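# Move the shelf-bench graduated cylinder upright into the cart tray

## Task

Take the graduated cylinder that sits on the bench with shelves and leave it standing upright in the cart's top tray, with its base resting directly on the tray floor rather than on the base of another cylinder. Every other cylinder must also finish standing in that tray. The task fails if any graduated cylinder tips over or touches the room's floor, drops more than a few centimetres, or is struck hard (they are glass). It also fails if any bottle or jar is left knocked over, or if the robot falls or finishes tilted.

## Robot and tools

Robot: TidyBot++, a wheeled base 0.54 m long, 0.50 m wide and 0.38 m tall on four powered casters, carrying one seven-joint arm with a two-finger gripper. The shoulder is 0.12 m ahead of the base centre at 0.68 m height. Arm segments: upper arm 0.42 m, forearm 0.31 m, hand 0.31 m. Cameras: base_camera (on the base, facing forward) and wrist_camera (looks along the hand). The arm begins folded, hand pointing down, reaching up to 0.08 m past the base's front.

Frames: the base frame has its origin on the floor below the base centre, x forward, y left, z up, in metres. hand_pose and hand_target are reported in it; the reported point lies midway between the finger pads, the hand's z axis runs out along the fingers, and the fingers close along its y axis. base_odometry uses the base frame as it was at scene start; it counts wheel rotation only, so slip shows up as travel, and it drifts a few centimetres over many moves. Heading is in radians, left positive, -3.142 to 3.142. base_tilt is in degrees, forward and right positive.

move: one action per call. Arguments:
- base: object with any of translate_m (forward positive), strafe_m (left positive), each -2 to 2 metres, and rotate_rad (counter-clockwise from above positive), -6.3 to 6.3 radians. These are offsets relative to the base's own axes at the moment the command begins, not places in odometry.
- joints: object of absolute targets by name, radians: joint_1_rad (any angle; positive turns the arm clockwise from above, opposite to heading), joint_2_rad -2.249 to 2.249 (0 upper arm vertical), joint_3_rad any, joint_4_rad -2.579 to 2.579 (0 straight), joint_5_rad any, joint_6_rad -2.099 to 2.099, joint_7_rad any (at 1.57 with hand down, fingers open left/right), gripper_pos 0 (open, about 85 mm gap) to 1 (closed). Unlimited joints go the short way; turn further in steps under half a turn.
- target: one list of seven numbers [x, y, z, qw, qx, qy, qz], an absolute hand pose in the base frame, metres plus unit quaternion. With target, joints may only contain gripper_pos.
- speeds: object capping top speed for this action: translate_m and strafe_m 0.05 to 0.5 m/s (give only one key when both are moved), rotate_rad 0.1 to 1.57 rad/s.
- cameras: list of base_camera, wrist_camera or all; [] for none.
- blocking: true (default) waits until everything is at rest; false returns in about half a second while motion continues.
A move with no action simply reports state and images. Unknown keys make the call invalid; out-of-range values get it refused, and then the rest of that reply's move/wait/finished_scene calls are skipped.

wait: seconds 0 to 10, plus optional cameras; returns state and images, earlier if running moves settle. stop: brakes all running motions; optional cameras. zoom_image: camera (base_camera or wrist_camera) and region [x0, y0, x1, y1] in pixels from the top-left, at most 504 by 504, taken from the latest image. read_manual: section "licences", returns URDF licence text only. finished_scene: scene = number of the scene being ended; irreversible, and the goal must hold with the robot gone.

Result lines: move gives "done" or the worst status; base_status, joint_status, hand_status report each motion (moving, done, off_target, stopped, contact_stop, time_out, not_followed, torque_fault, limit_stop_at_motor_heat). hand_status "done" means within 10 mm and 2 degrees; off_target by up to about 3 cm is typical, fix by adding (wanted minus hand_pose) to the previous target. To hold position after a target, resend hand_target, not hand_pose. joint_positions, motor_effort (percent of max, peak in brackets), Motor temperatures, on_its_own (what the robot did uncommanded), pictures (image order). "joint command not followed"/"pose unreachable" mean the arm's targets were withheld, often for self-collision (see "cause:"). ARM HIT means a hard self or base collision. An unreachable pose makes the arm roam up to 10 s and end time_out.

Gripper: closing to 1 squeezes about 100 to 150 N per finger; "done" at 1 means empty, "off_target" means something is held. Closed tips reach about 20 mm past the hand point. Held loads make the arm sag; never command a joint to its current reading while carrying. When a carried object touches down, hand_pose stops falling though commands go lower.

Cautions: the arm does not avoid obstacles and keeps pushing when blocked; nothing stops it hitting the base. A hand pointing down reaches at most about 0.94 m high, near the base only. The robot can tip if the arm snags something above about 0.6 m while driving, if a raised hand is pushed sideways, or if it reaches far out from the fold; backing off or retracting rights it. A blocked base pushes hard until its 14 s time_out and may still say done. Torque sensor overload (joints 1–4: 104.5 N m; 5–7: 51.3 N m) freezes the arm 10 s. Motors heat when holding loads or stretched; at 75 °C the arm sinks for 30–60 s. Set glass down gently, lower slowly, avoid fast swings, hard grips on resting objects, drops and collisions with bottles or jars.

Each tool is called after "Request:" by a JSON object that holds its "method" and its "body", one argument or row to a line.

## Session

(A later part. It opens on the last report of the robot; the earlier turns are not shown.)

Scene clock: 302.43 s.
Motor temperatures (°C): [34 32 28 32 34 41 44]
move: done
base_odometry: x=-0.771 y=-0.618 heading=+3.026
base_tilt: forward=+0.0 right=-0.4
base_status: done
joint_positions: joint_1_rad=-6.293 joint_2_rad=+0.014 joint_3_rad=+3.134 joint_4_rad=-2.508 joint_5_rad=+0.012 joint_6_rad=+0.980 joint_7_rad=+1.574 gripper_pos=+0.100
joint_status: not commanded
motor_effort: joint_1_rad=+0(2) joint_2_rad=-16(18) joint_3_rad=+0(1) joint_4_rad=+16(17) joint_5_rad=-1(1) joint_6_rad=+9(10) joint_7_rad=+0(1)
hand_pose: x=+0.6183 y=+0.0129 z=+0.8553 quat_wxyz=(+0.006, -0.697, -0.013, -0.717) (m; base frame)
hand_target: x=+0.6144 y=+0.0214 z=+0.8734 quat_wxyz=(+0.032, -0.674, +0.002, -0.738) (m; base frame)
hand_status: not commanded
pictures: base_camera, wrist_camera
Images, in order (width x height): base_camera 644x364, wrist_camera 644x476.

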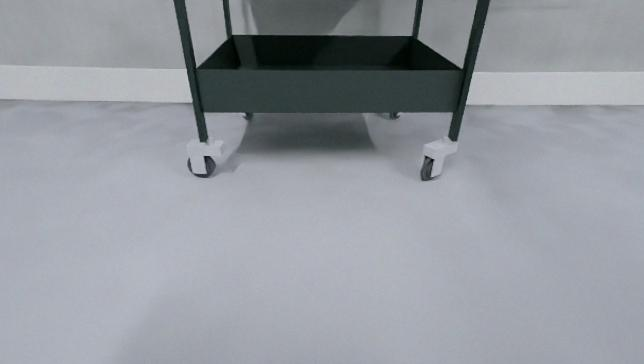

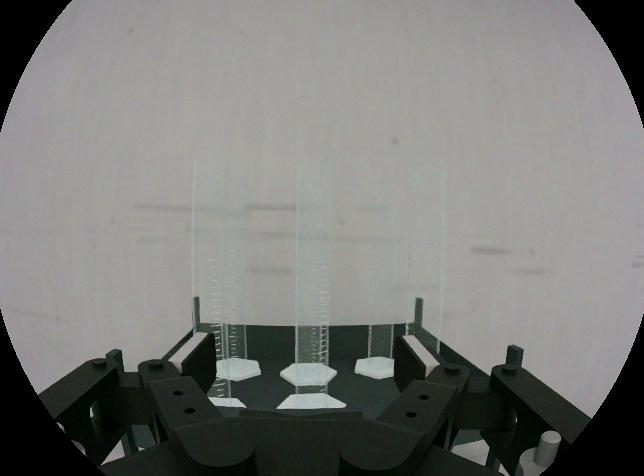

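Request:
{"method": "zoom_image", "body": {
  "camera": "wrist_camera",
  "region": [150, 140, 490, 420]
}}

Request:
{"method": "move", "body": {
  "joints": {"joint_2_rad": -0.6, "joint_4_rad": -2.4, "joint_6_rad": 0.33},
  "base": {"translate_m": -0.15},
  "cameras": ["wrist_camera", "base_camera"]
}}

Scaled by 1.482.

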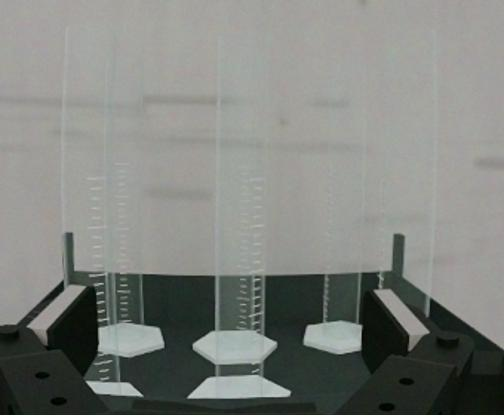

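Scene clock: 305.47 s.
Motor temperatures (°C): [34 32 28 32 34 41 44]
move: done
base_odometry: x=-0.622 y=-0.635 heading=+3.026
base_tilt: forward=+0.0 right=-0.3
base_status: done
joint_positions: joint_1_rad=-6.293 joint_2_rad=-0.586 joint_3_rad=+3.134 joint_4_rad=-2.404 joint_5_rad=+0.012 joint_6_rad=+0.412 joint_7_rad=+1.574 gripper_pos=+0.100
joint_status: all done
motor_effort: joint_1_rad=+0(2) joint_2_rad=-1(20) joint_3_rad=+1(1) joint_4_rad=+22(23) joint_5_rad=-1(1) joint_6_rad=+9(10) joint_7_rad=+0(1)
hand_pose: x=+0.4981 y=+0.0101 z=+1.0061 quat_wxyz=(+0.001, -0.647, -0.013, -0.763) (m; base frame)
hand_target: x=+0.4968 y=+0.0178 z=+0.9889 quat_wxyz=(+0.029, -0.671, +0.000, -0.741) (m; base frame)
hand_status: not commanded
pictures: base_camera, wrist_camera
Images, in order (width x height): base_camera 644x364, wrist_camera 644x476.

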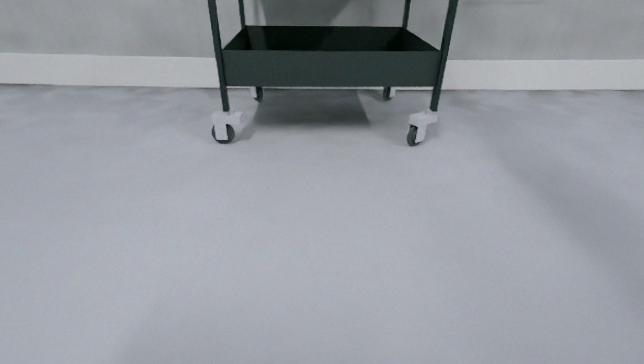

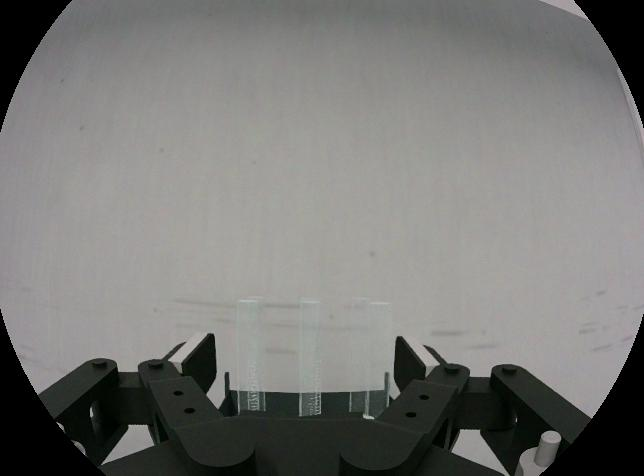

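Request:
{"method": "finished_scene", "body": {
  "scene": 1
}}

The scene is finished: the task was done.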